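# Rack three plates upright on the upper shelf

## Task

Place all three plates upright on the top shelf of the rack, each leaning back against the slatted rear panel (the side closer to the arm bases) with its food side facing outward, away from that panel. The two blue plates go together as a stack on one half of the shelf and the white plate goes on the other half. When finished, neither gripper nor arm may be in contact with anything on the table.

## Robot and tools

Robot: two arms, left_arm and right_arm, each ending in a two-finger parallel gripper with a wrist camera. Left_arm's base sits at about (+0.021, +0.364, 0) m and right_arm's at about (-0.002, -0.332, 0) m, both turned almost not at all. A camera stand is behind the arms.

Frames. The scene frame has its origin at table-top height, halfway between the nominal bases; +x points out over the table, +z up, +y toward the left arm. Image left and right do not match arm names. Reported end_effector_position (m) and end_effector_quat_wxyz are in the scene frame; they can be off by a few cm. All commanded offsets, however, are along the gripper's own Hand target axes: the fingers extend along the gripper's +z and spread apart along its y. end_effector_position is the point between the pads, roughly 1 cm short of the fingertips.

execute_actions(actions, cameras). actions is a list of actions run one after another. Each action is a list of up to 15 rows, one per 1/30 s control step; if fewer rows are given the last one repeats until step 15. Each row is one flat list of 14 numbers, each in [-1, 1], covering both arms even if one is idle: left dx, dy, dz, rx, ry, rz, opening, then right dx, dy, dz, rx, ry, rz, opening. The first six per arm are an offset, not a pose: measured from that arm's Hand target as it was when the action began, along that target's own axes. Every row in an action refers back to that same starting target, but a new action or call starts from the updated target, so sending the same offset twice moves twice as far. Scale: 1.0 equals 0.6 m for dx, dy, dz and 180 degrees for the rotation vector rx, ry, rz. Opening is absolute, not an offset: +1 fully open (0.094 m), -1 shut. Six zeros means no new pose for that arm, but its opening number is always obeyed, so repeat the current opening to keep a grip unchanged. cameras lists camera names, ["all"], or []; images appear only when asked or when actions is empty.

move(target, speed, blend, opening_speed, grip_force, blocking, cameras). target is one 14-number row laid out as above, or a list of up to 15 such rows visited in turn; every row is an offset from the same starting Hand targets, not from the previous row. Grippers travel in straight lines and do not avoid obstacles or each other. speed: top path speed in m/s, 0.002 to 4.3, default 0.25 (turning limited to twice that in rad/s); one value or one per leg. blend: corner rounding radius in m per waypoint, 0 meaning stop there. opening_speed: rate of finger travel per second on the -1..+1 scale, at least 0.2; use it to close gently. grip_force: newtons per finger pad, 10 to 50, per arm or shared; it persists until changed, and low values close slowly. blocking=false returns after about 0.5 s while motion continues. The whole move is capped at 10 s. The result adds a move: line saying how it ended (done, off_target, moving, held, fault) and which limits acted (paced = commanded pose clipped, held = steps withheld). done means resting within 10 mm and 2 degrees; it says nothing about contact.

wait(seconds): 0 to 3600, sends nothing new; a running move keeps going and may end it early. stop(): brakes the current move, needing some distance. zoom_image(camera, region): camera is one of cam_head_left, cam_head_right, cam_left_wrist, cam_right_wrist; region [x0, y0, x1, y1] in pixels of that camera's newest image, at most 504 by 504. read_manual(section) returns licence text only. finished_scene(scene) ends the scene with its number; call nothing after it in that reply.

Cameras: cam_head_left and cam_head_right are 896x504 fixed views from above and behind; cam_left_wrist and cam_right_wrist are 672x504 fisheye views on the grippers. Calibration is given with the task and may be slightly off.

Reading results: Hand target is the last commanded pose after clipping; the next offsets start from it. The real gripper often rests a few cm short of it because of friction and weight; this is not contact. Resending zeros in execute_actions re-requests the target; otherwise command the missing distance. grip_measured shows finger opening on the command scale, reading a little wide when empty and slightly narrower than a hard part under full squeeze; the last Joint positions value is the opening in metres. Joint velocities may read within noise; torques include offsets and noise, with numbers 3 and 4 wrapping at ±28 N m. Tool commands shows current commands. Step readings list intermediate positions for action calls only. Motor temperatures are reported; MOTOR HOT appears near 85 °C.

Cautions: Each control step limits orientation change to 40 degrees from the measured one, so big turns need several steps. Do not let plates fall, drop from height, or leave the table. Release objects only when they are still. Avoid fast contact, pressing far beyond a contact point, and knocking the rack. Keep the two grippers, their housings and wrist cameras apart; the clearance check will not stop those collisions, and a moderate press between arms can fail the task, including closing one gripper on the other's fingers. Camera cable contact counts as touching. Do not route a path close to an arm's own base, since the elbow may whip around; go around it. Fast or nearly straight-arm moves overshoot. Holding loads, reaching far or pushing against something heats motors; at 100 °C that arm goes limp and drops for 30 to 60 s. An arm stopped by an obstacle keeps pressing until commanded back. Loose objects may get a small random nudge. At the end, back both grippers away so nothing is touched.

Each tool is called after "Call:" as a command line: name --argument value for each argument, lists and objects as JSON in quotes; but a table of rows of numbers goes row by row, as --pt "numbers of a row", without its own name.

## Session

Call:
execute_actions --actions '[]'

Scene clock: 0.00 s.
left_arm: end_effector_position=(+0.8932, +0.7289, +0.2594) grip_measured=+1.000 end_effector_quat_wxyz=(+0.399, +0.073, +0.826, +0.391) | right_arm: end_effector_position=(+0.3328, -0.4489, +0.2560) grip_measured=+1.000 end_effector_quat_wxyz=(+0.492, +0.187, +0.810, +0.258)
Joint positions: left_arm=[0.328 2.38 2.412 -0.44 -0.322 0.727 0.094] | right_arm=[-0.74 0.799 0.581 -0.42 -0.871 0.196 0.094]
Joint velocities: within noise
Joint torques (N m): no reading
Motor temperatures (°C): left_arm=[37 31 37 28 27 28 29] | right_arm=[27 30 34 27 28 26 27]
Heat: left arm: hottest waist 37 °C; right arm: hottest elbow 34 °C.
Hand target: left_arm +0.8948, +0.7294, +0.2898; +0.417, +0.067, +0.814, +0.399 | right_arm +0.3371, -0.4526, +0.2722; +0.504, +0.178, +0.807, +0.251
Tool commands: left_gripper/opening=+1.0 right_gripper/opening=+1.0
camera_calibration:
cam_left_wrist: T_world_to_cam=[[0.23347, -0.76839, -0.59588, 0.49572], [-0.90193, 0.05786, -0.42799, 0.91674], [0.36334, 0.63736, -0.67952, -0.50722]] pos_world=[0.89539, 0.65114, 0.34307]
cam_right_wrist: T_world_to_cam=[[-0.02619, -0.88701, -0.46102, -0.28021], [-0.79607, 0.29744, -0.52707, 0.57939], [0.60464, 0.3532, -0.71391, 0.24803]] pos_world=[0.30393, -0.50849, 0.35327]

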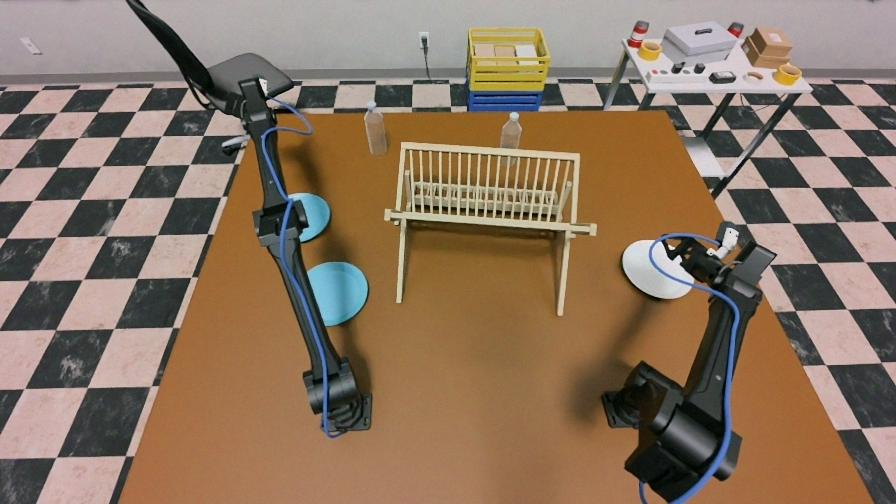

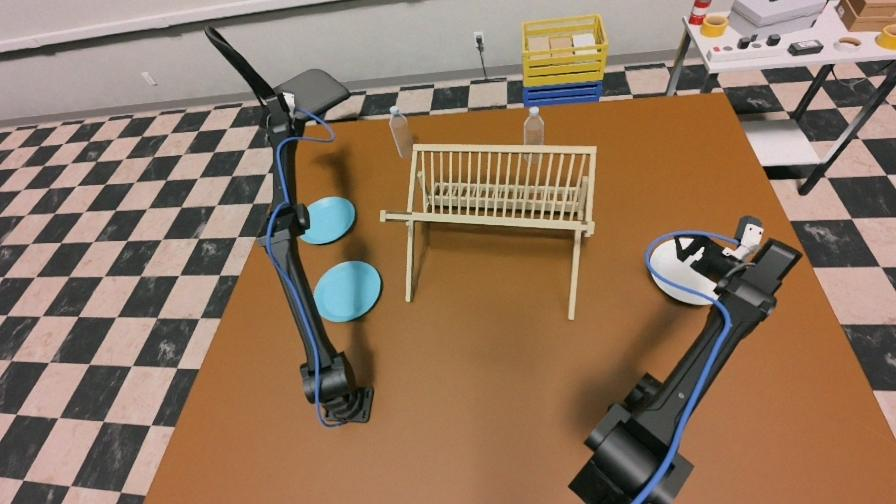

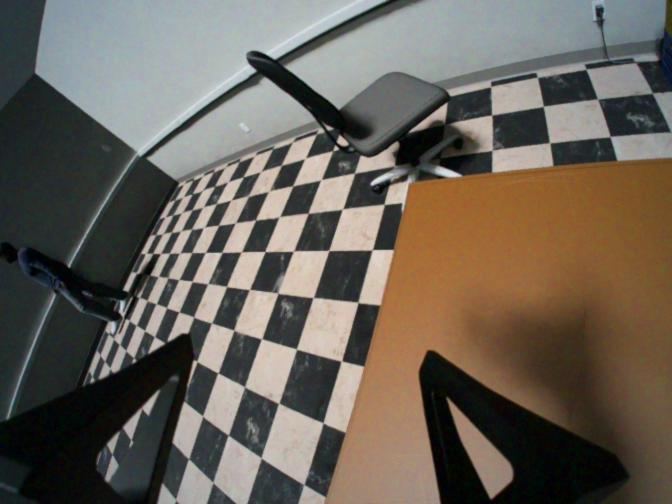

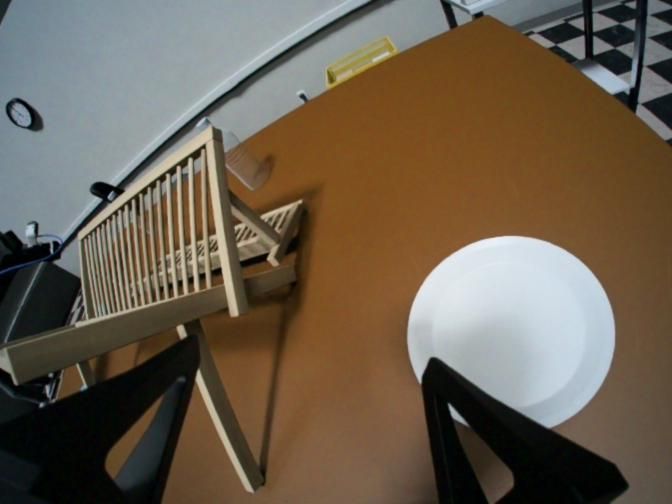

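Call:
move --pt "0.315 -0.1165 -0.8857 0.2122 0.011 0.2705 -0.42 0.2465 -0.2152 -0.0023 0.1899 -0.1274 0.3868 -0.42" --pt "0.54 -0.2772 -0.9987 0.2122 0.011 0.2705 -0.42 0.2465 -0.2152 -0.0023 0.1899 -0.1274 0.3868 -0.42" --speed '[0.4,0.3]' --blend '[0.05,0]' --cameras '["all"]'

Scene clock: 41.90 s.
left_arm: end_effector_position=(+0.2796, +0.4070, +0.1610) grip_measured=-0.418 end_effector_quat_wxyz=(+0.149, +0.517, +0.806, +0.247) | right_arm: end_effector_position=(+0.2654, -0.4803, +0.0907) grip_measured=-0.418 end_effector_quat_wxyz=(+0.342, +0.772, +0.491, +0.215)
Joint positions: left_arm=[-0.005 0.625 0.526 -0.934 -0.244 1.213 0.027] | right_arm=[-0.57 0.725 0.251 -0.269 -0.078 1.495 0.027]
Joint torques (N m): left_arm=[-1.61 -2.02 9.95 1.44 -0.22 -0.12] | right_arm=[2.26 0.44 7.51 2.11 0.21 0.01]
Motor temperatures (°C): left_arm=[37 43 50 28 27 28 29] | right_arm=[27 30 37 28 28 26 27]
Heat: left arm: hottest elbow 50 °C; right arm: hottest elbow 37 °C.
Hand target: left_arm +0.2848, +0.4051, +0.1696; +0.162, +0.512, +0.804, +0.254 | right_arm +0.2683, -0.4776, +0.0900; +0.343, +0.771, +0.491, +0.219
Off the commanded pose: left_arm 0.010 m, 2 deg | right_arm 0.004 m, 1 deg.
move: done
cam_left_wrist: T_world_to_cam=[[-0.72598, -0.47275, -0.49947, 0.46548], [-0.66602, 0.66431, 0.33928, -0.09657], [0.17141, 0.57896, -0.79713, -0.04964]] pos_world=[0.28212, 0.31295, 0.22568]
cam_right_wrist: T_world_to_cam=[[-0.70678, 0.15354, -0.69057, 0.31517], [0.0129, 0.9788, 0.20441, 0.49412], [0.70732, 0.13556, -0.69378, 0.04834]] pos_world=[0.18219, -0.53859, 0.15018]

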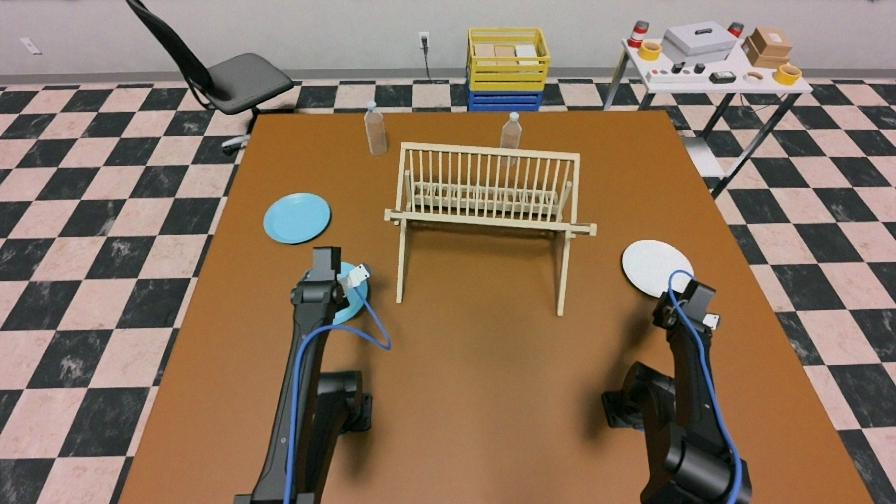

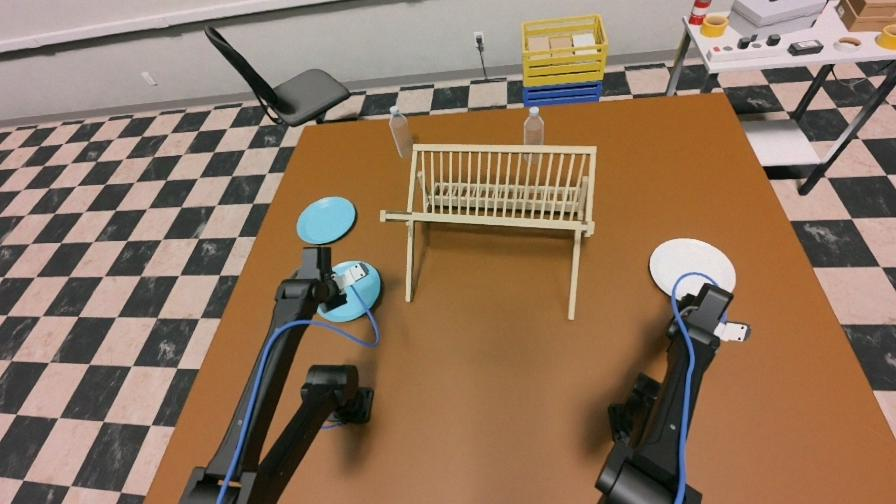

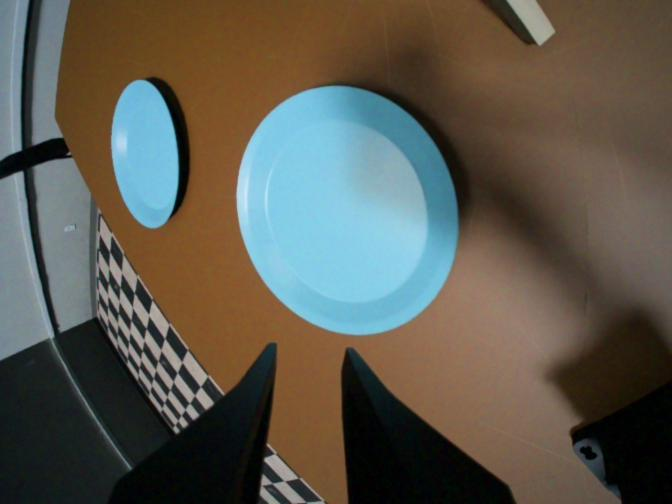

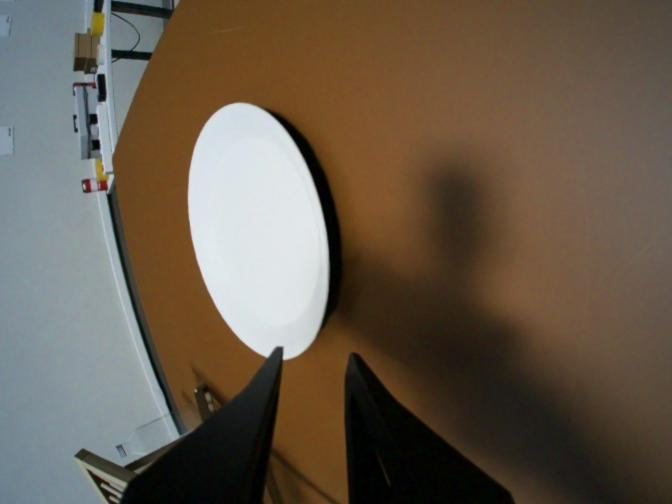

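Call:
execute_actions --actions '[]' --cameras '["cam_left_wrist","cam_right_wrist"]'

Scene clock: 65.20 s.
left_arm: end_effector_position=(+0.2796, +0.4070, +0.1610) grip_measured=-0.418 end_effector_quat_wxyz=(+0.149, +0.516, +0.806, +0.247) | right_arm: end_effector_position=(+0.2654, -0.4803, +0.0907) grip_measured=-0.418 end_effector_quat_wxyz=(+0.342, +0.772, +0.490, +0.215)
Joint positions: left_arm=[-0.005 0.625 0.526 -0.934 -0.244 1.212 0.027] | right_arm=[-0.57 0.725 0.251 -0.269 -0.078 1.495 0.027]
Joint velocities: within noise
Joint torques (N m): left_arm=[-2.08 -1.85 9.76 1.4 -0.23 -0.17] | right_arm=[3.02 0.91 7.39 2.11 0.24 0.05]
Motor temperatures (°C): left_arm=[37 39 50 28 27 28 29] | right_arm=[27 30 38 28 28 26 27]
Heat: left arm: hottest elbow 50 °C; right arm: hottest elbow 38 °C.
Hand target: left_arm +0.2848, +0.4051, +0.1696; +0.162, +0.513, +0.804, +0.254 | right_arm +0.2683, -0.4776, +0.0900; +0.343, +0.771, +0.491, +0.219
Tool commands: left_gripper/opening=-0.42 right_gripper/opening=-0.42
Off the commanded pose: left_arm 0.010 m, 2 deg | right_arm 0.004 m, 1 deg.
camera_calibration:
cam_left_wrist: T_world_to_cam=[[-0.72557, -0.47342, -0.49943, 0.46563], [-0.66651, 0.66402, 0.33888, -0.09618], [0.1712, 0.57876, -0.79733, -0.04949]] pos_world=[0.28221, 0.31295, 0.22568]
cam_right_wrist: T_world_to_cam=[[-0.70667, 0.15398, -0.69058, 0.31539], [0.01319, 0.97873, 0.20473, 0.49398], [0.70742, 0.13557, -0.69367, 0.04831]] pos_world=[0.18219, -0.53859, 0.15018]
Images, in order (width x height): cam_left_wrist 672x504, cam_right_wrist 672x504.

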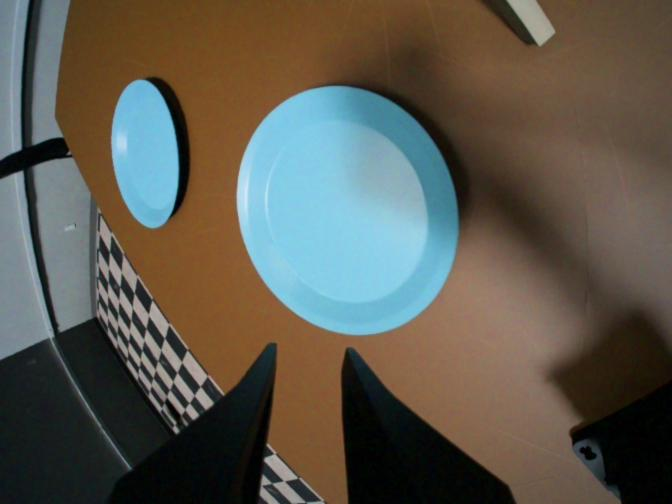

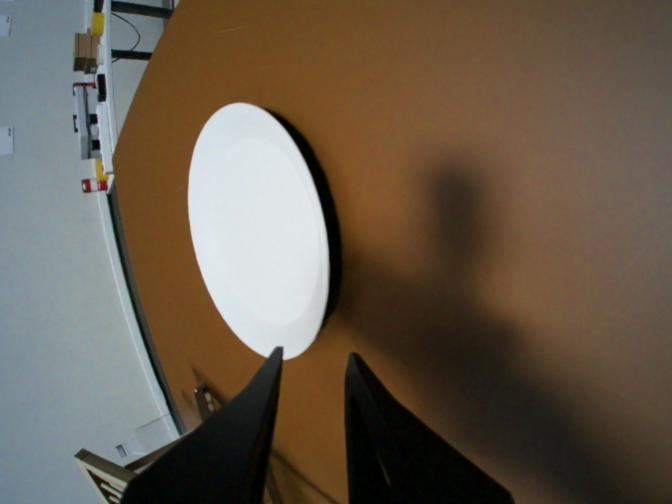

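Call:
move --target '[-0.00553,-0.16577,0.10205,0.01666,0.01533,-0.02317,-0.42,0.01662,-0.01428,0.10122,0,0,0,-0.42]' --speed 0.15 --cameras '["cam_left_wrist","cam_right_wrist"]'

Scene clock: 125.93 s.
left_arm: end_effector_position=(+0.2394, +0.3849, +0.0597) grip_measured=-0.418 end_effector_quat_wxyz=(+0.132, +0.483, +0.833, +0.238) | right_arm: end_effector_position=(+0.3025, -0.4869, +0.0397) grip_measured=-0.418 end_effector_quat_wxyz=(+0.337, +0.774, +0.492, +0.212)
Joint positions: left_arm=[-0.188 0.618 0.27 -0.789 -0.351 0.951 0.027] | right_arm=[-0.505 1.104 0.242 0.11 -0.03 1.538 0.027]
Joint torques (N m): left_arm=[-1.79 0.38 8.99 1.37 -0.32 -0.18] | right_arm=[1.96 -2.26 5.93 2.21 0.27 0.1]
Motor temperatures (°C): left_arm=[36 34 51 28 27 28 29] | right_arm=[27 30 38 28 28 26 27]
Heat: left arm: hottest elbow 51 °C; right arm: hottest elbow 38 °C.
Hand target: left_arm +0.2442, +0.3825, +0.0623; +0.138, +0.481, +0.832, +0.239 | right_arm +0.3082, -0.4852, +0.0431; +0.343, +0.770, +0.491, +0.219
Off the commanded pose: left_arm 0.006 m, 1 deg | right_arm 0.007 m, 1 deg.
move: done
cam_left_wrist: T_world_to_cam=[[-0.6952, -0.54547, -0.46813, 0.39398], [-0.71217, 0.61103, 0.34563, -0.04309], [0.09751, 0.57367, -0.81326, -0.09003]] pos_world=[0.25199, 0.29288, 0.12611]
cam_right_wrist: T_world_to_cam=[[-0.71436, 0.15705, -0.68192, 0.31089], [0.015, 0.9777, 0.20946, 0.50923], [0.69961, 0.1394, -0.70079, -0.00793]] pos_world=[0.22, -0.54559, 0.09978]

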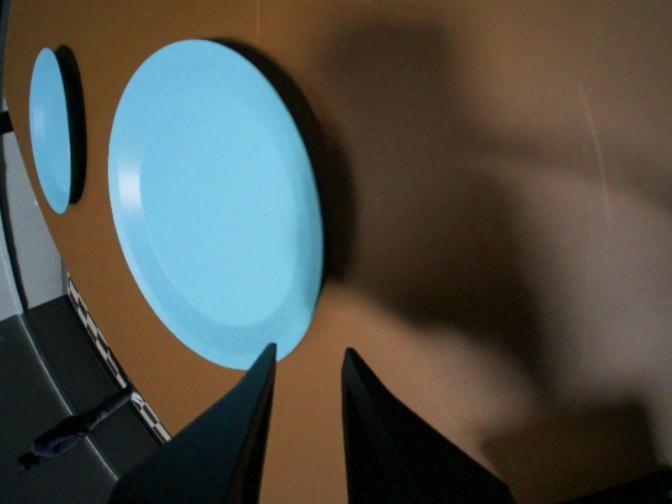

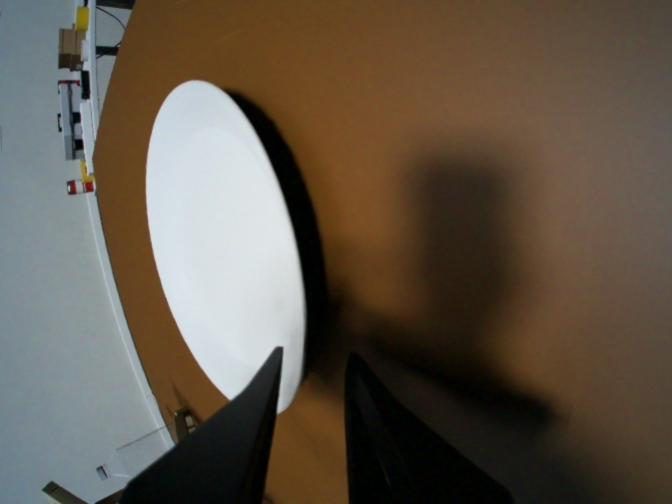

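Call:
move --target '[-0.0083,-0.002,0.0778,0,0,0,-0.42,0.0167,0.0093,0.0545,0,0,0,-0.42]' --speed 0.07 --cameras '["cam_left_wrist","cam_right_wrist"]'

Scene clock: 155.03 s.
left_arm: end_effector_position=(+0.2650, +0.3885, +0.0225) grip_measured=-0.418 end_effector_quat_wxyz=(+0.138, +0.481, +0.833, +0.238) | right_arm: end_effector_position=(+0.3298, -0.4895, +0.0270) grip_measured=-0.419 end_effector_quat_wxyz=(+0.348, +0.770, +0.489, +0.217)
Joint positions: left_arm=[-0.136 0.851 0.226 -0.485 -0.325 0.998 0.027] | right_arm=[-0.461 1.269 0.273 0.27 0.005 1.567 0.027]
Joint torques (N m): left_arm=[-0.26 -1.44 7.34 1.42 -0.08 -0.02] | right_arm=[3.49 -2.84 6.65 1.48 0.26 0.06]
Heat: left arm: hottest elbow 52 °C; right arm: hottest elbow 38 °C.
Hand target: left_arm +0.2673, +0.3901, +0.0221; +0.138, +0.481, +0.832, +0.239 | right_arm +0.3380, -0.4879, +0.0254; +0.343, +0.770, +0.491, +0.219
Off the commanded pose: left_arm 0.003 m, 0 deg | right_arm 0.008 m, 1 deg.
move: done
cam_left_wrist: T_world_to_cam=[[-0.69035, -0.54817, -0.47215, 0.39615], [-0.7157, 0.61286, 0.33492, -0.01373], [0.10577, 0.56913, -0.81542, -0.12528]] pos_world=[0.2769, 0.29687, 0.08949]
cam_right_wrist: T_world_to_cam=[[-0.69851, 0.14848, -0.70003, 0.31315], [0.0112, 0.98038, 0.19677, 0.51697], [0.71551, 0.1296, -0.68647, -0.04589]] pos_world=[0.24578, -0.54738, 0.08598]

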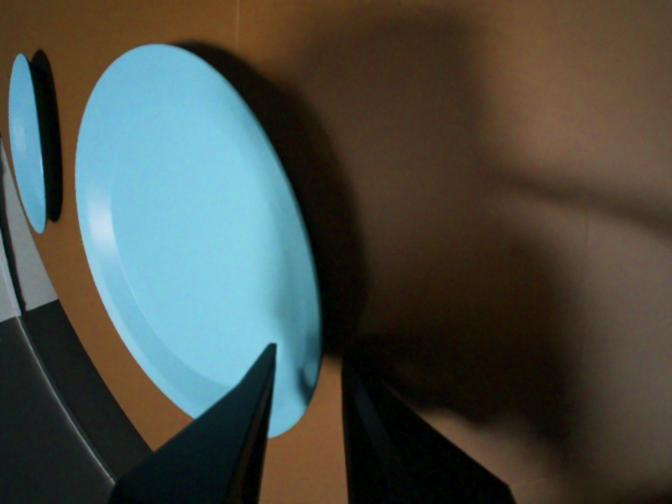

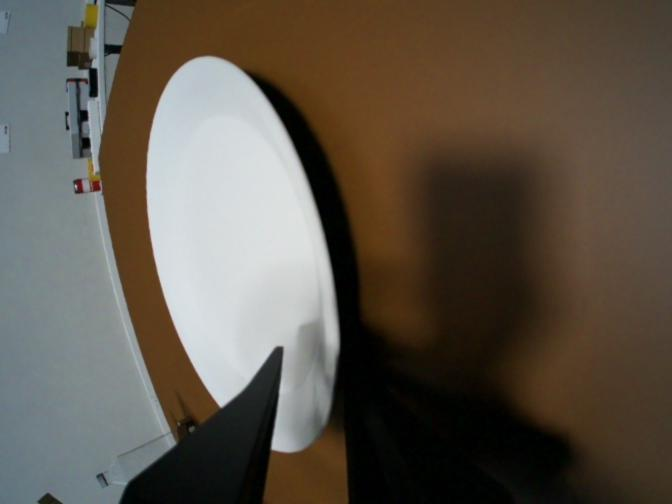

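Call:
move --target '[0,0,0,0,0,0,-1,0,0,0,0,0,0,-1]' --opening_speed 0.5 --cameras '["cam_left_wrist","cam_right_wrist"]'

Scene clock: 165.90 s.
left_arm: end_effector_position=(+0.2673, +0.3889, +0.0239) grip_measured=-0.880 end_effector_quat_wxyz=(+0.141, +0.484, +0.829, +0.242) | right_arm: end_effector_position=(+0.3302, -0.4896, +0.0236) grip_measured=-0.898 end_effector_quat_wxyz=(+0.345, +0.772, +0.489, +0.216)
Joint positions: left_arm=[-0.136 0.851 0.226 -0.474 -0.327 1.009 0.006] | right_arm=[-0.46 1.285 0.275 0.278 0.005 1.571 0.005]
Joint torques (N m): left_arm=[-0.5 -1.49 7.51 1.02 0.06 -0.11] | right_arm=[2.73 -3.78 6.26 1.06 0.23 0]
Heat: left arm: hottest elbow 50 °C; right arm: hottest elbow 38 °C.
Hand target: left_arm +0.2673, +0.3902, +0.0221; +0.138, +0.481, +0.832, +0.239 | right_arm +0.3379, -0.4879, +0.0253; +0.343, +0.770, +0.491, +0.219
Off the commanded pose: left_arm 0.002 m, 1 deg | right_arm 0.008 m, 0 deg.
move: done
cam_left_wrist: T_world_to_cam=[[-0.69044, -0.54013, -0.4812, 0.3957], [-0.7139, 0.61616, 0.33271, -0.0144], [0.11679, 0.57325, -0.81102, -0.12925]] pos_world=[0.27802, 0.29669, 0.09038]
cam_right_wrist: T_world_to_cam=[[-0.70152, 0.15338, -0.69594, 0.31436], [0.014, 0.97934, 0.20172, 0.51605], [0.71251, 0.13176, -0.68918, -0.04643]] pos_world=[0.24638, -0.54748, 0.08268]

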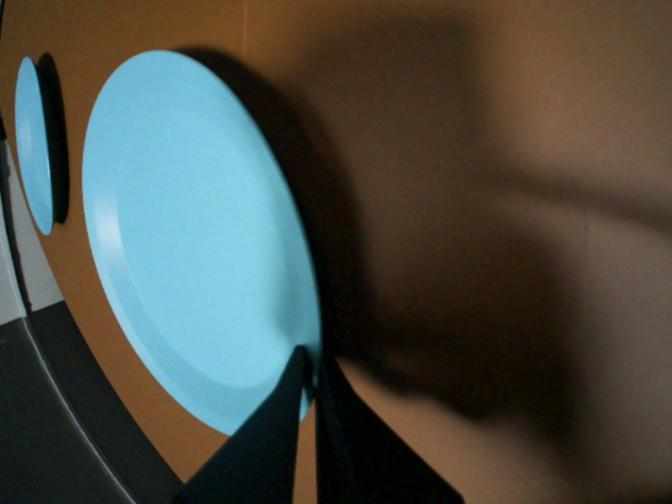

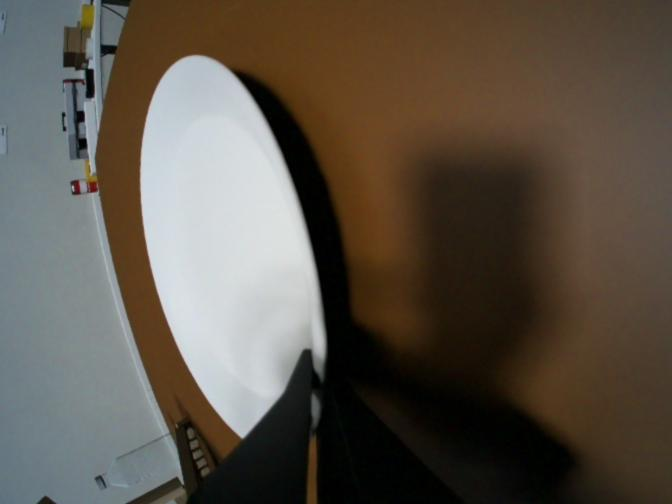

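Call:
move --pt "0 0.0618 -0.0989 -0.044 -0.018 0.021 -1 0 0.1238 -0.1115 0.025 0.011 -0.014 -1" --pt "-0.0198 0.3165 -0.1913 -0.0887 -0.0358 0.0427 -1 0.0855 0.496 -0.5077 0.0995 0.0456 -0.0563 -1" --blend '[0.04,0]' --speed 0.25 --cameras '["all"]'

Scene clock: 213.63 s.
left_arm: end_effector_position=(+0.3326, +0.4241, +0.1730) grip_measured=-0.935 end_effector_quat_wxyz=(+0.199, +0.539, +0.761, +0.300) | right_arm: end_effector_position=(+0.3298, -0.4339, +0.4161) grip_measured=-0.904 end_effector_quat_wxyz=(+0.173, +0.765, +0.604, +0.143)
Joint positions: left_arm=[0.08 0.713 0.523 -0.664 -0.186 1.393 0.003] | right_arm=[-0.342 1.036 1.435 -1.519 -0.049 1.495 0.004]
Joint torques (N m): left_arm=[-0.26 -1.96 14.69 2.44 -0.09 -0.03] | right_arm=[2.78 -5.19 13.22 0.79 -0.01 -0.12]
Heat: left arm: hottest elbow 48 °C; right arm: hottest elbow 38 °C.
Hand target: left_arm +0.3599, +0.4298, +0.2202; +0.234, +0.524, +0.748, +0.333 | right_arm +0.3344, -0.4300, +0.4504; +0.201, +0.751, +0.608, +0.164
Off the commanded pose: left_arm 0.055 m, 6 deg | right_arm 0.035 m, 4 deg.
move: off_target (left_arm, right_arm)
cam_left_wrist: T_world_to_cam=[[-0.68753, -0.37225, -0.62349, 0.484], [-0.64647, 0.70483, 0.29205, -0.09221], [0.33074, 0.60386, -0.72524, -0.13516]] pos_world=[0.31785, 0.32678, 0.23068]
cam_right_wrist: T_world_to_cam=[[-0.92179, 0.0571, -0.38346, 0.47961], [-0.08876, 0.93174, 0.3521, 0.33306], [0.37739, 0.3586, -0.8538, 0.49448]] pos_world=[0.28504, -0.51503, 0.48883]

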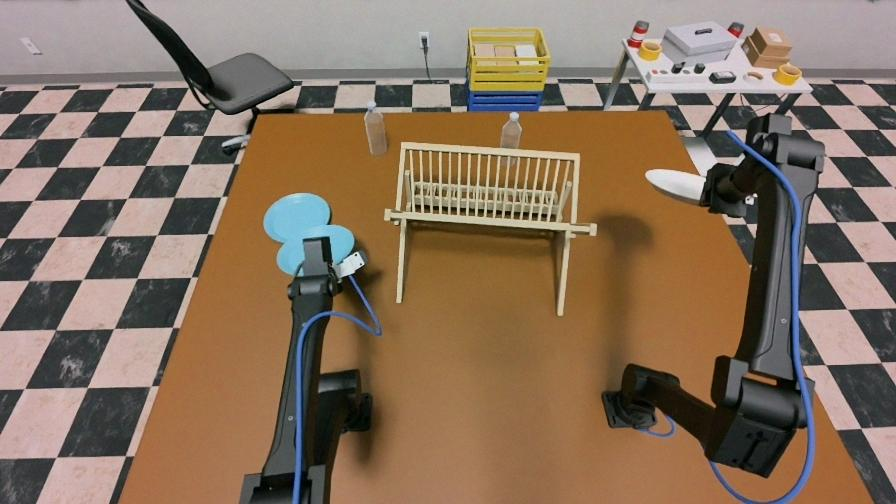

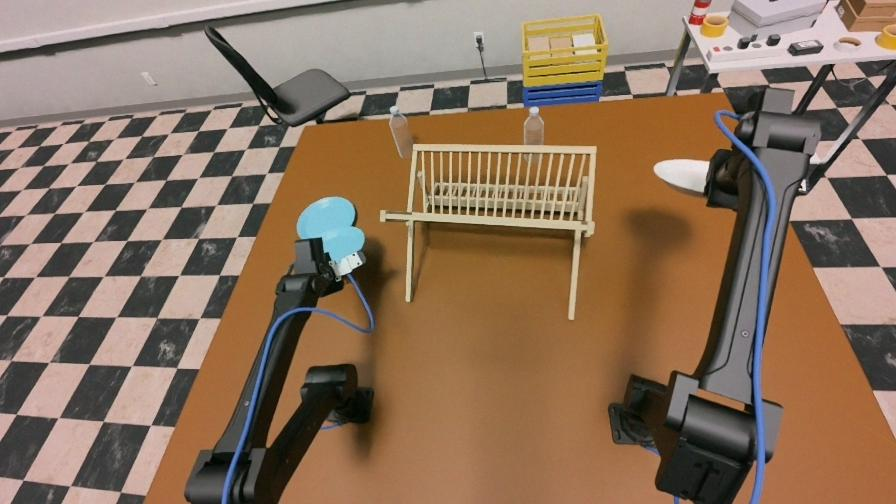

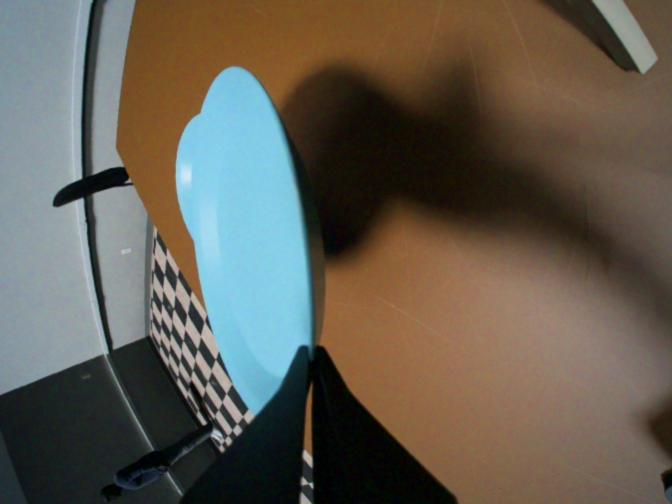

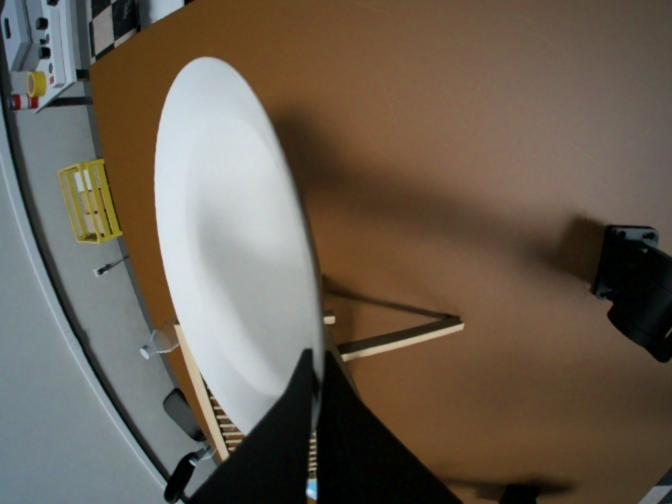

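Call:
zoom_image --camera "cam_head_left" --region '[240, 170, 400, 310]'

Call:
zoom_image --camera "cam_head_right" --region '[270, 170, 430, 310]'

Scaled by 3.150.

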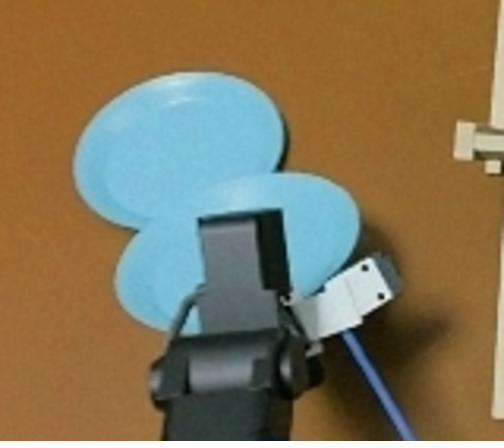

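Scaled by 3.150.

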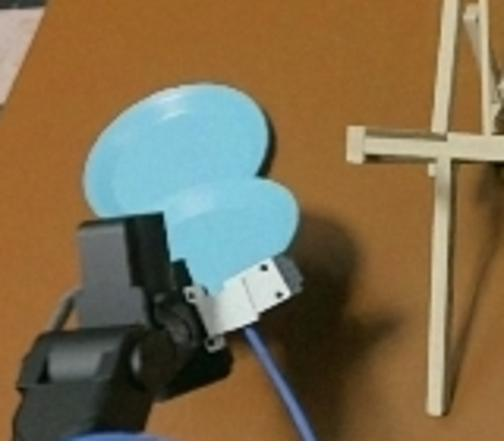

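Call:
zoom_image --camera "cam_head_left" --region '[370, 130, 610, 270]'

Call:
zoom_image --camera "cam_head_right" --region '[370, 130, 610, 270]'

Scaled by 2.100.

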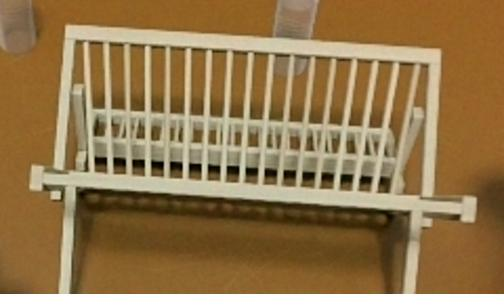

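Scaled by 2.100.

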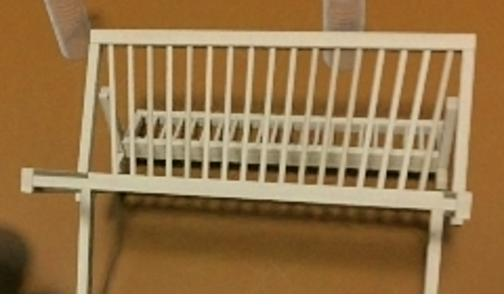

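Call:
move --pt "0.042 0.0766 0.1726 -0.04 0 0 -1 0.2105 -0.0038 -0.0978 0.076 0.028 -0.035 -1" --pt "0.0843 0.1532 0.3452 -0.0611 0 0 -1 0.5043 -0.021 -0.1077 0.0911 0.0334 -0.0422 -1" --blend '[0.05,0]' --speed 0.25 --cameras '["all"]'

Scene clock: 278.20 s.
left_arm: end_effector_position=(+0.5114, +0.5360, +0.1078) grip_measured=-0.935 end_effector_quat_wxyz=(+0.257, +0.513, +0.734, +0.364) | right_arm: end_effector_position=(+0.3568, -0.1248, +0.4624) grip_measured=-0.905 end_effector_quat_wxyz=(+0.083, +0.681, +0.707, +0.173)
Joint positions: left_arm=[0.325 1.44 0.7 0.093 -0.009 1.559 0.003] | right_arm=[0.535 1.298 1.785 -1.68 0.074 2.074 0.004]
Joint torques (N m): left_arm=[-0.5 -9.82 12.41 2.65 0.13 -0.03] | right_arm=[1.73 -8.94 13.07 0.58 0.24 0.05]
Motor temperatures (°C): left_arm=[36 31 68 28 27 28 32] | right_arm=[27 30 44 28 28 26 30]
Heat: left arm: hottest elbow 68 °C; right arm: hottest elbow 44 °C.
Hand target: left_arm +0.5452, +0.5510, +0.1502; +0.283, +0.499, +0.713, +0.404 | right_arm +0.3551, -0.1252, +0.5003; +0.071, +0.720, +0.683, +0.101
Off the commanded pose: left_arm 0.056 m, 6 deg | right_arm 0.038 m, 10 deg.
joint sent to its limit (right arm) — joint 4 (wrist pitch), lower limit; joint 6 (wrist roll), upper limit. The joint targets are off in orientation, not in position.
move: off_target (left_arm, right_arm)
cam_left_wrist: T_world_to_cam=[[-0.55946, -0.34562, -0.75336, 0.54219], [-0.6931, 0.69354, 0.19653, 0.00379], [0.45456, 0.6321, -0.62755, -0.39801]] pos_world=[0.48688, 0.43635, 0.15795]
cam_right_wrist: T_world_to_cam=[[-0.93029, -0.1791, -0.32013, 0.44882], [-0.32009, 0.8226, 0.46997, 0.04554], [0.17917, 0.53968, -0.82259, 0.4919]] pos_world=[0.34397, -0.22255, 0.5269]

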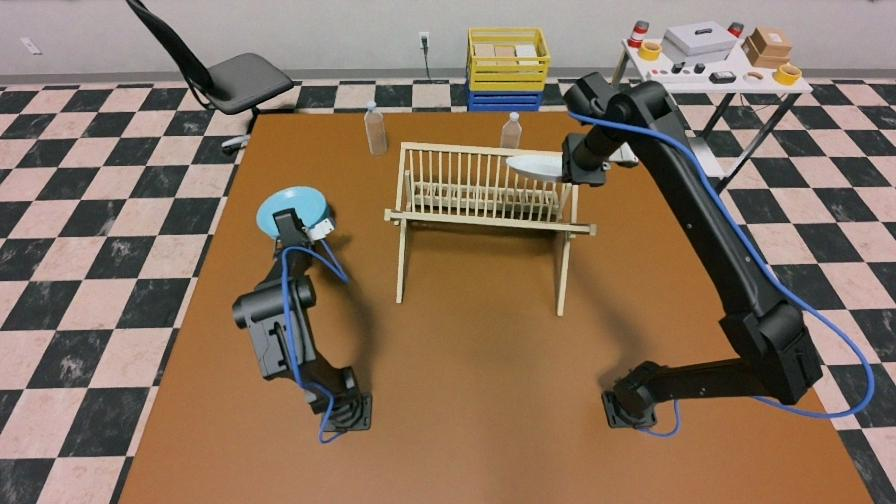

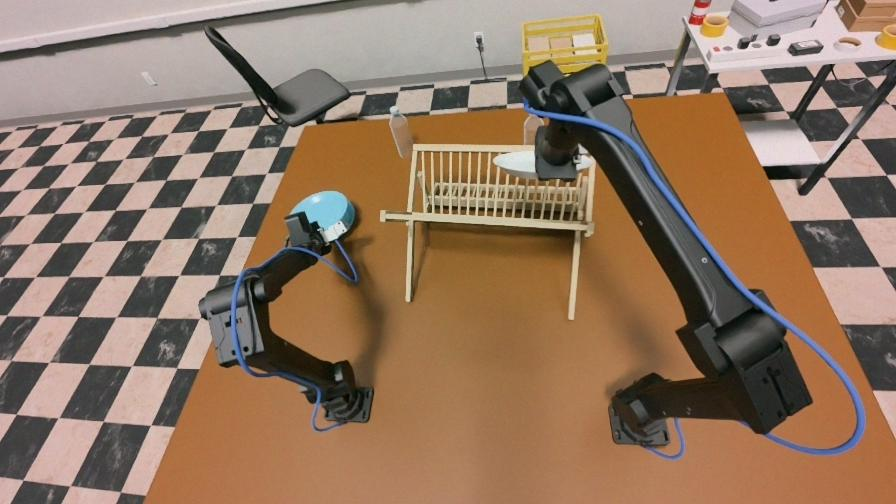

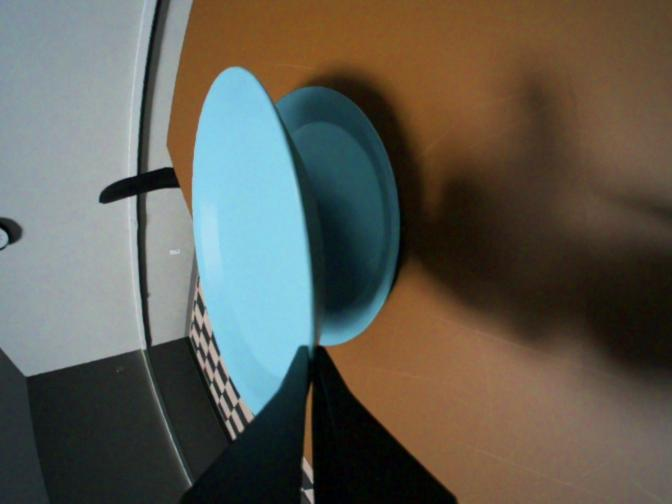

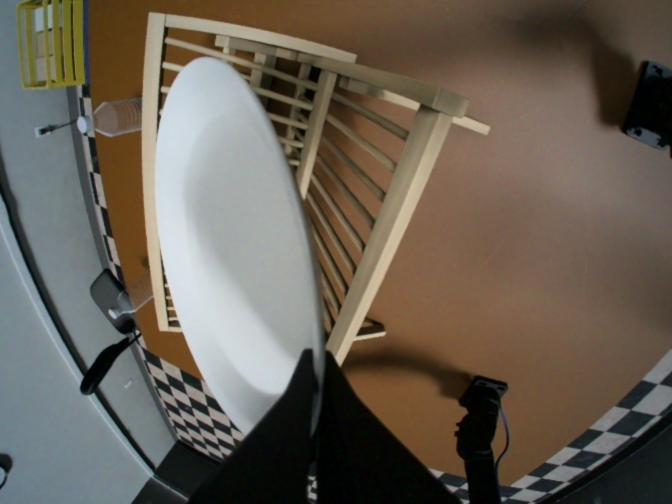

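Call:
move --target '[0.0048,-0.109,0.0613,-0.0167,0,0,-1,-0.0097,-0.0435,0.187,0.0614,0.022,-0.0278,-1]' --speed 0.12 --cameras '["all"]'

Scene clock: 303.93 s.
left_arm: end_effector_position=(+0.5341, +0.5453, +0.0613) grip_measured=-0.935 end_effector_quat_wxyz=(+0.286, +0.498, +0.712, +0.403) | right_arm: end_effector_position=(+0.3560, -0.1199, +0.3787) grip_measured=-0.905 end_effector_quat_wxyz=(-0.006, +0.688, +0.720, +0.094)
Joint positions: left_arm=[0.329 1.64 0.668 0.435 -0.003 1.562 0.003] | right_arm=[0.487 1.352 1.637 -1.68 -0.068 2.039 0.004]
Joint torques (N m): left_arm=[-0.21 -10.46 6.79 2.86 0.13 -0.01] | right_arm=[0.38 -9.47 7.91 0.43 -0.05 -0.16]
Motor temperatures (°C): left_arm=[36 32 65 28 27 28 32] | right_arm=[27 31 49 28 28 26 30]
Heat: left arm: hottest elbow 65 °C; right arm: hottest elbow 49 °C.
Hand target: left_arm +0.5422, +0.5530, +0.0751; +0.296, +0.492, +0.702, +0.422 | right_arm +0.3566, -0.1255, +0.3848; -0.018, +0.689, +0.722, +0.056
Off the commanded pose: left_arm 0.018 m, 3 deg | right_arm 0.008 m, 5 deg.
joint sent to its limit (right arm) — joint 4 (wrist pitch), lower limit. The joint targets are off in orientation, not in position.
move: off_target (left_arm, right_arm)
cam_left_wrist: T_world_to_cam=[[-0.47844, -0.31568, -0.81941, 0.46749], [-0.70904, 0.68937, 0.14841, 0.03589], [0.51803, 0.65201, -0.55366, -0.49276]] pos_world=[0.50438, 0.44412, 0.10492]
cam_right_wrist: T_world_to_cam=[[-0.97501, -0.20149, -0.09355, 0.34952], [-0.21972, 0.8126, 0.53981, 0.01727], [-0.03274, 0.54688, -0.83657, 0.50218]] pos_world=[0.36103, -0.21824, 0.44349]

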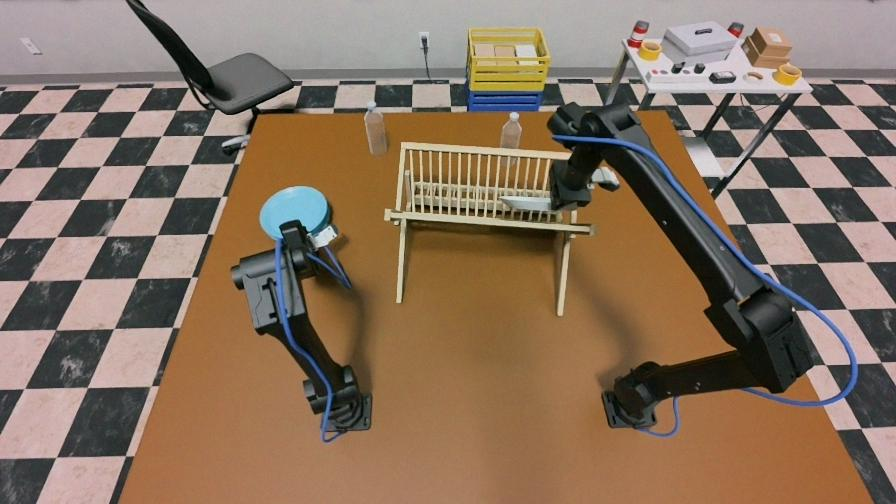

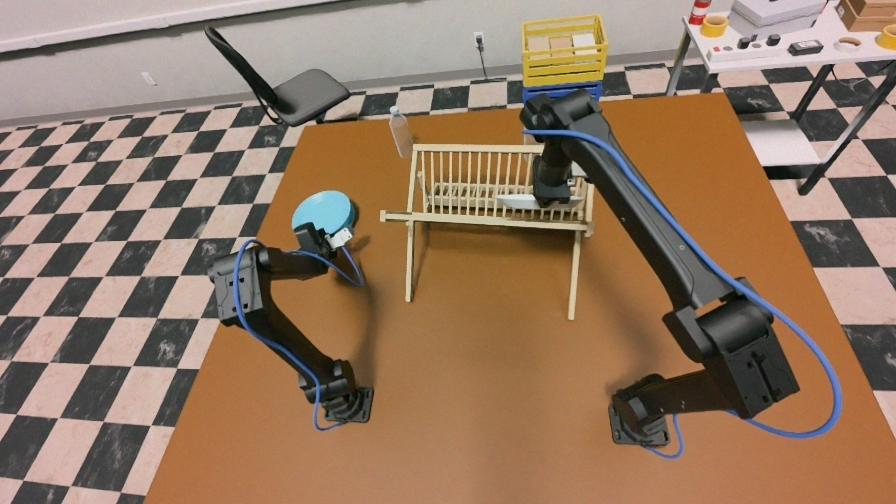

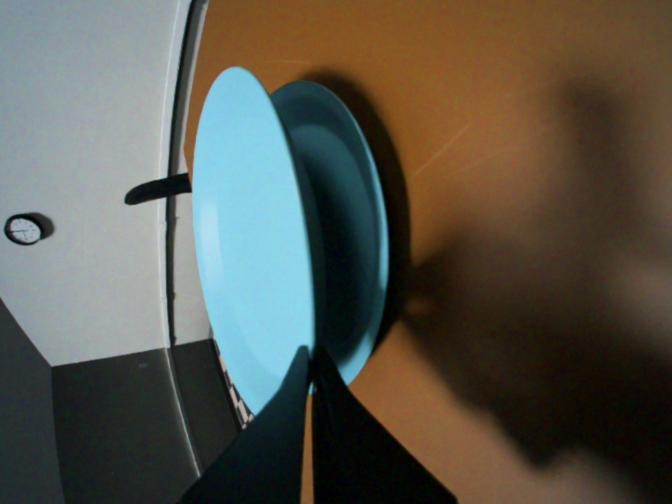

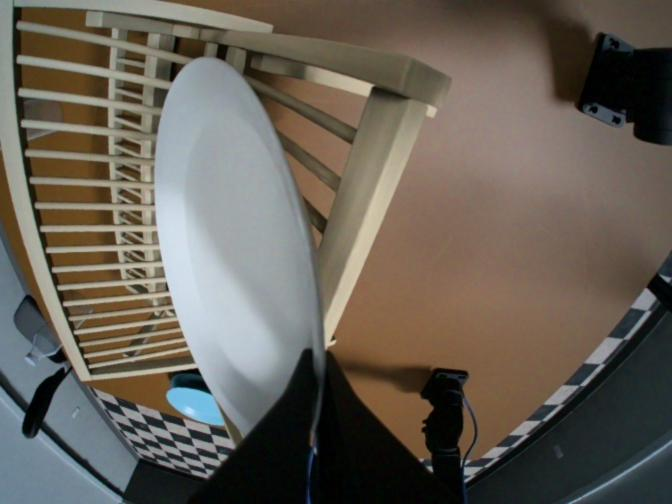

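Call:
move --target '[0.0045,-0.0483,0.0335,0,0,0,-1,-0.0187,0.0535,0.0747,0,0,0,-1]' --speed 0.06 --cameras '["all"]'

Scene clock: 315.43 s.
left_arm: end_effector_position=(+0.5388, +0.5491, +0.0316) grip_measured=-0.935 end_effector_quat_wxyz=(+0.289, +0.498, +0.709, +0.407) | right_arm: end_effector_position=(+0.3878, -0.1267, +0.3347) grip_measured=-0.905 end_effector_quat_wxyz=(-0.022, +0.689, +0.723, +0.044)
Joint positions: left_arm=[0.335 1.743 0.668 0.55 0.004 1.567 0.003] | right_arm=[0.437 1.46 1.637 -1.68 -0.071 1.984 0.004]
Joint torques (N m): left_arm=[-0.38 -10.93 6 2.55 0.1 -0.06] | right_arm=[1.08 -11.28 8.16 0.59 -0.06 -0.11]
Motor temperatures (°C): left_arm=[36 32 61 29 27 28 32] | right_arm=[27 31 47 28 28 26 30]
Heat: left arm: hottest elbow 61 °C; right arm: hottest elbow 47 °C.
Hand target: left_arm +0.5452, +0.5569, +0.0401; +0.296, +0.492, +0.702, +0.422 | right_arm +0.3914, -0.1305, +0.3410; -0.018, +0.689, +0.722, +0.056
Off the commanded pose: left_arm 0.013 m, 2 deg | right_arm 0.008 m, 1 deg.
move: off_target (left_arm)
cam_left_wrist: T_world_to_cam=[[-0.4706, -0.31061, -0.82587, 0.43987], [-0.70893, 0.69035, 0.14432, 0.04058], [0.52531, 0.6534, -0.54508, -0.51899]] pos_world=[0.5084, 0.44773, 0.07452]
cam_right_wrist: T_world_to_cam=[[-0.97784, -0.20927, 0.00589, 0.34199], [-0.17637, 0.83861, 0.51539, 0.04818], [-0.11279, 0.50293, -0.85694, 0.50241]] pos_world=[0.39958, -0.22151, 0.40369]

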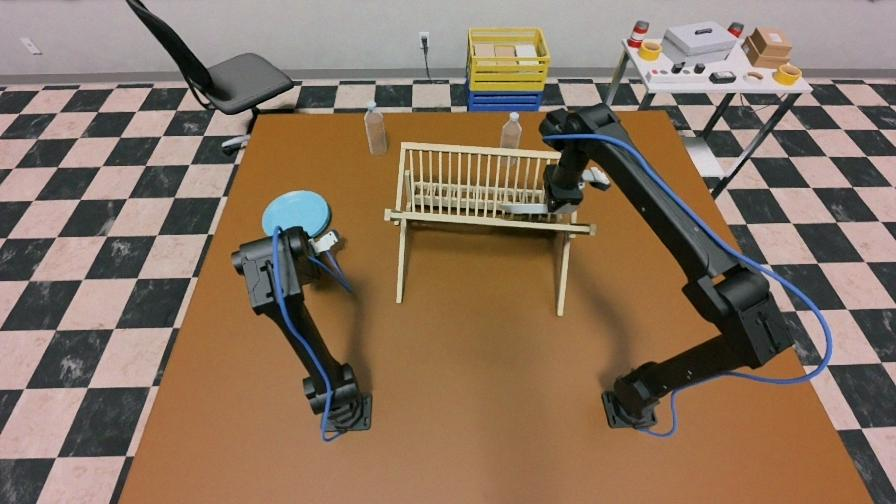

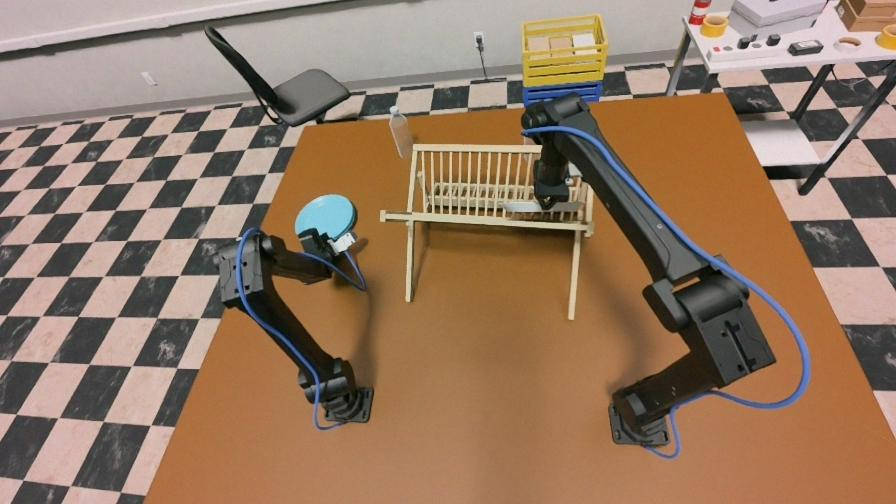

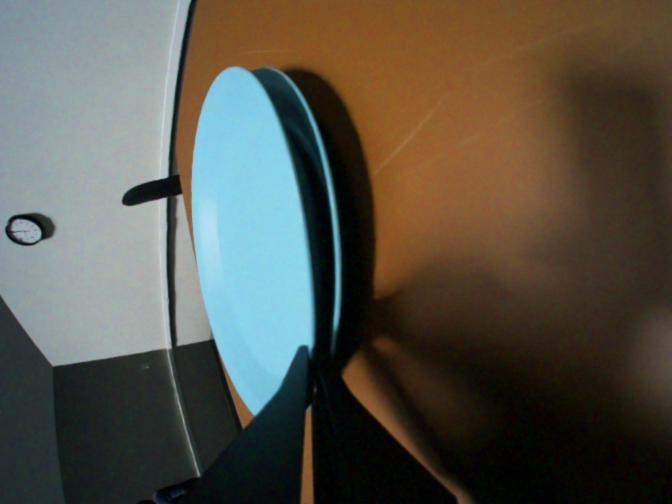

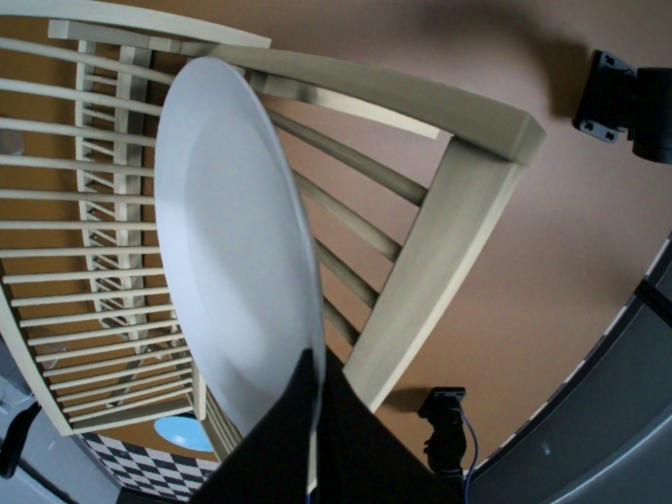

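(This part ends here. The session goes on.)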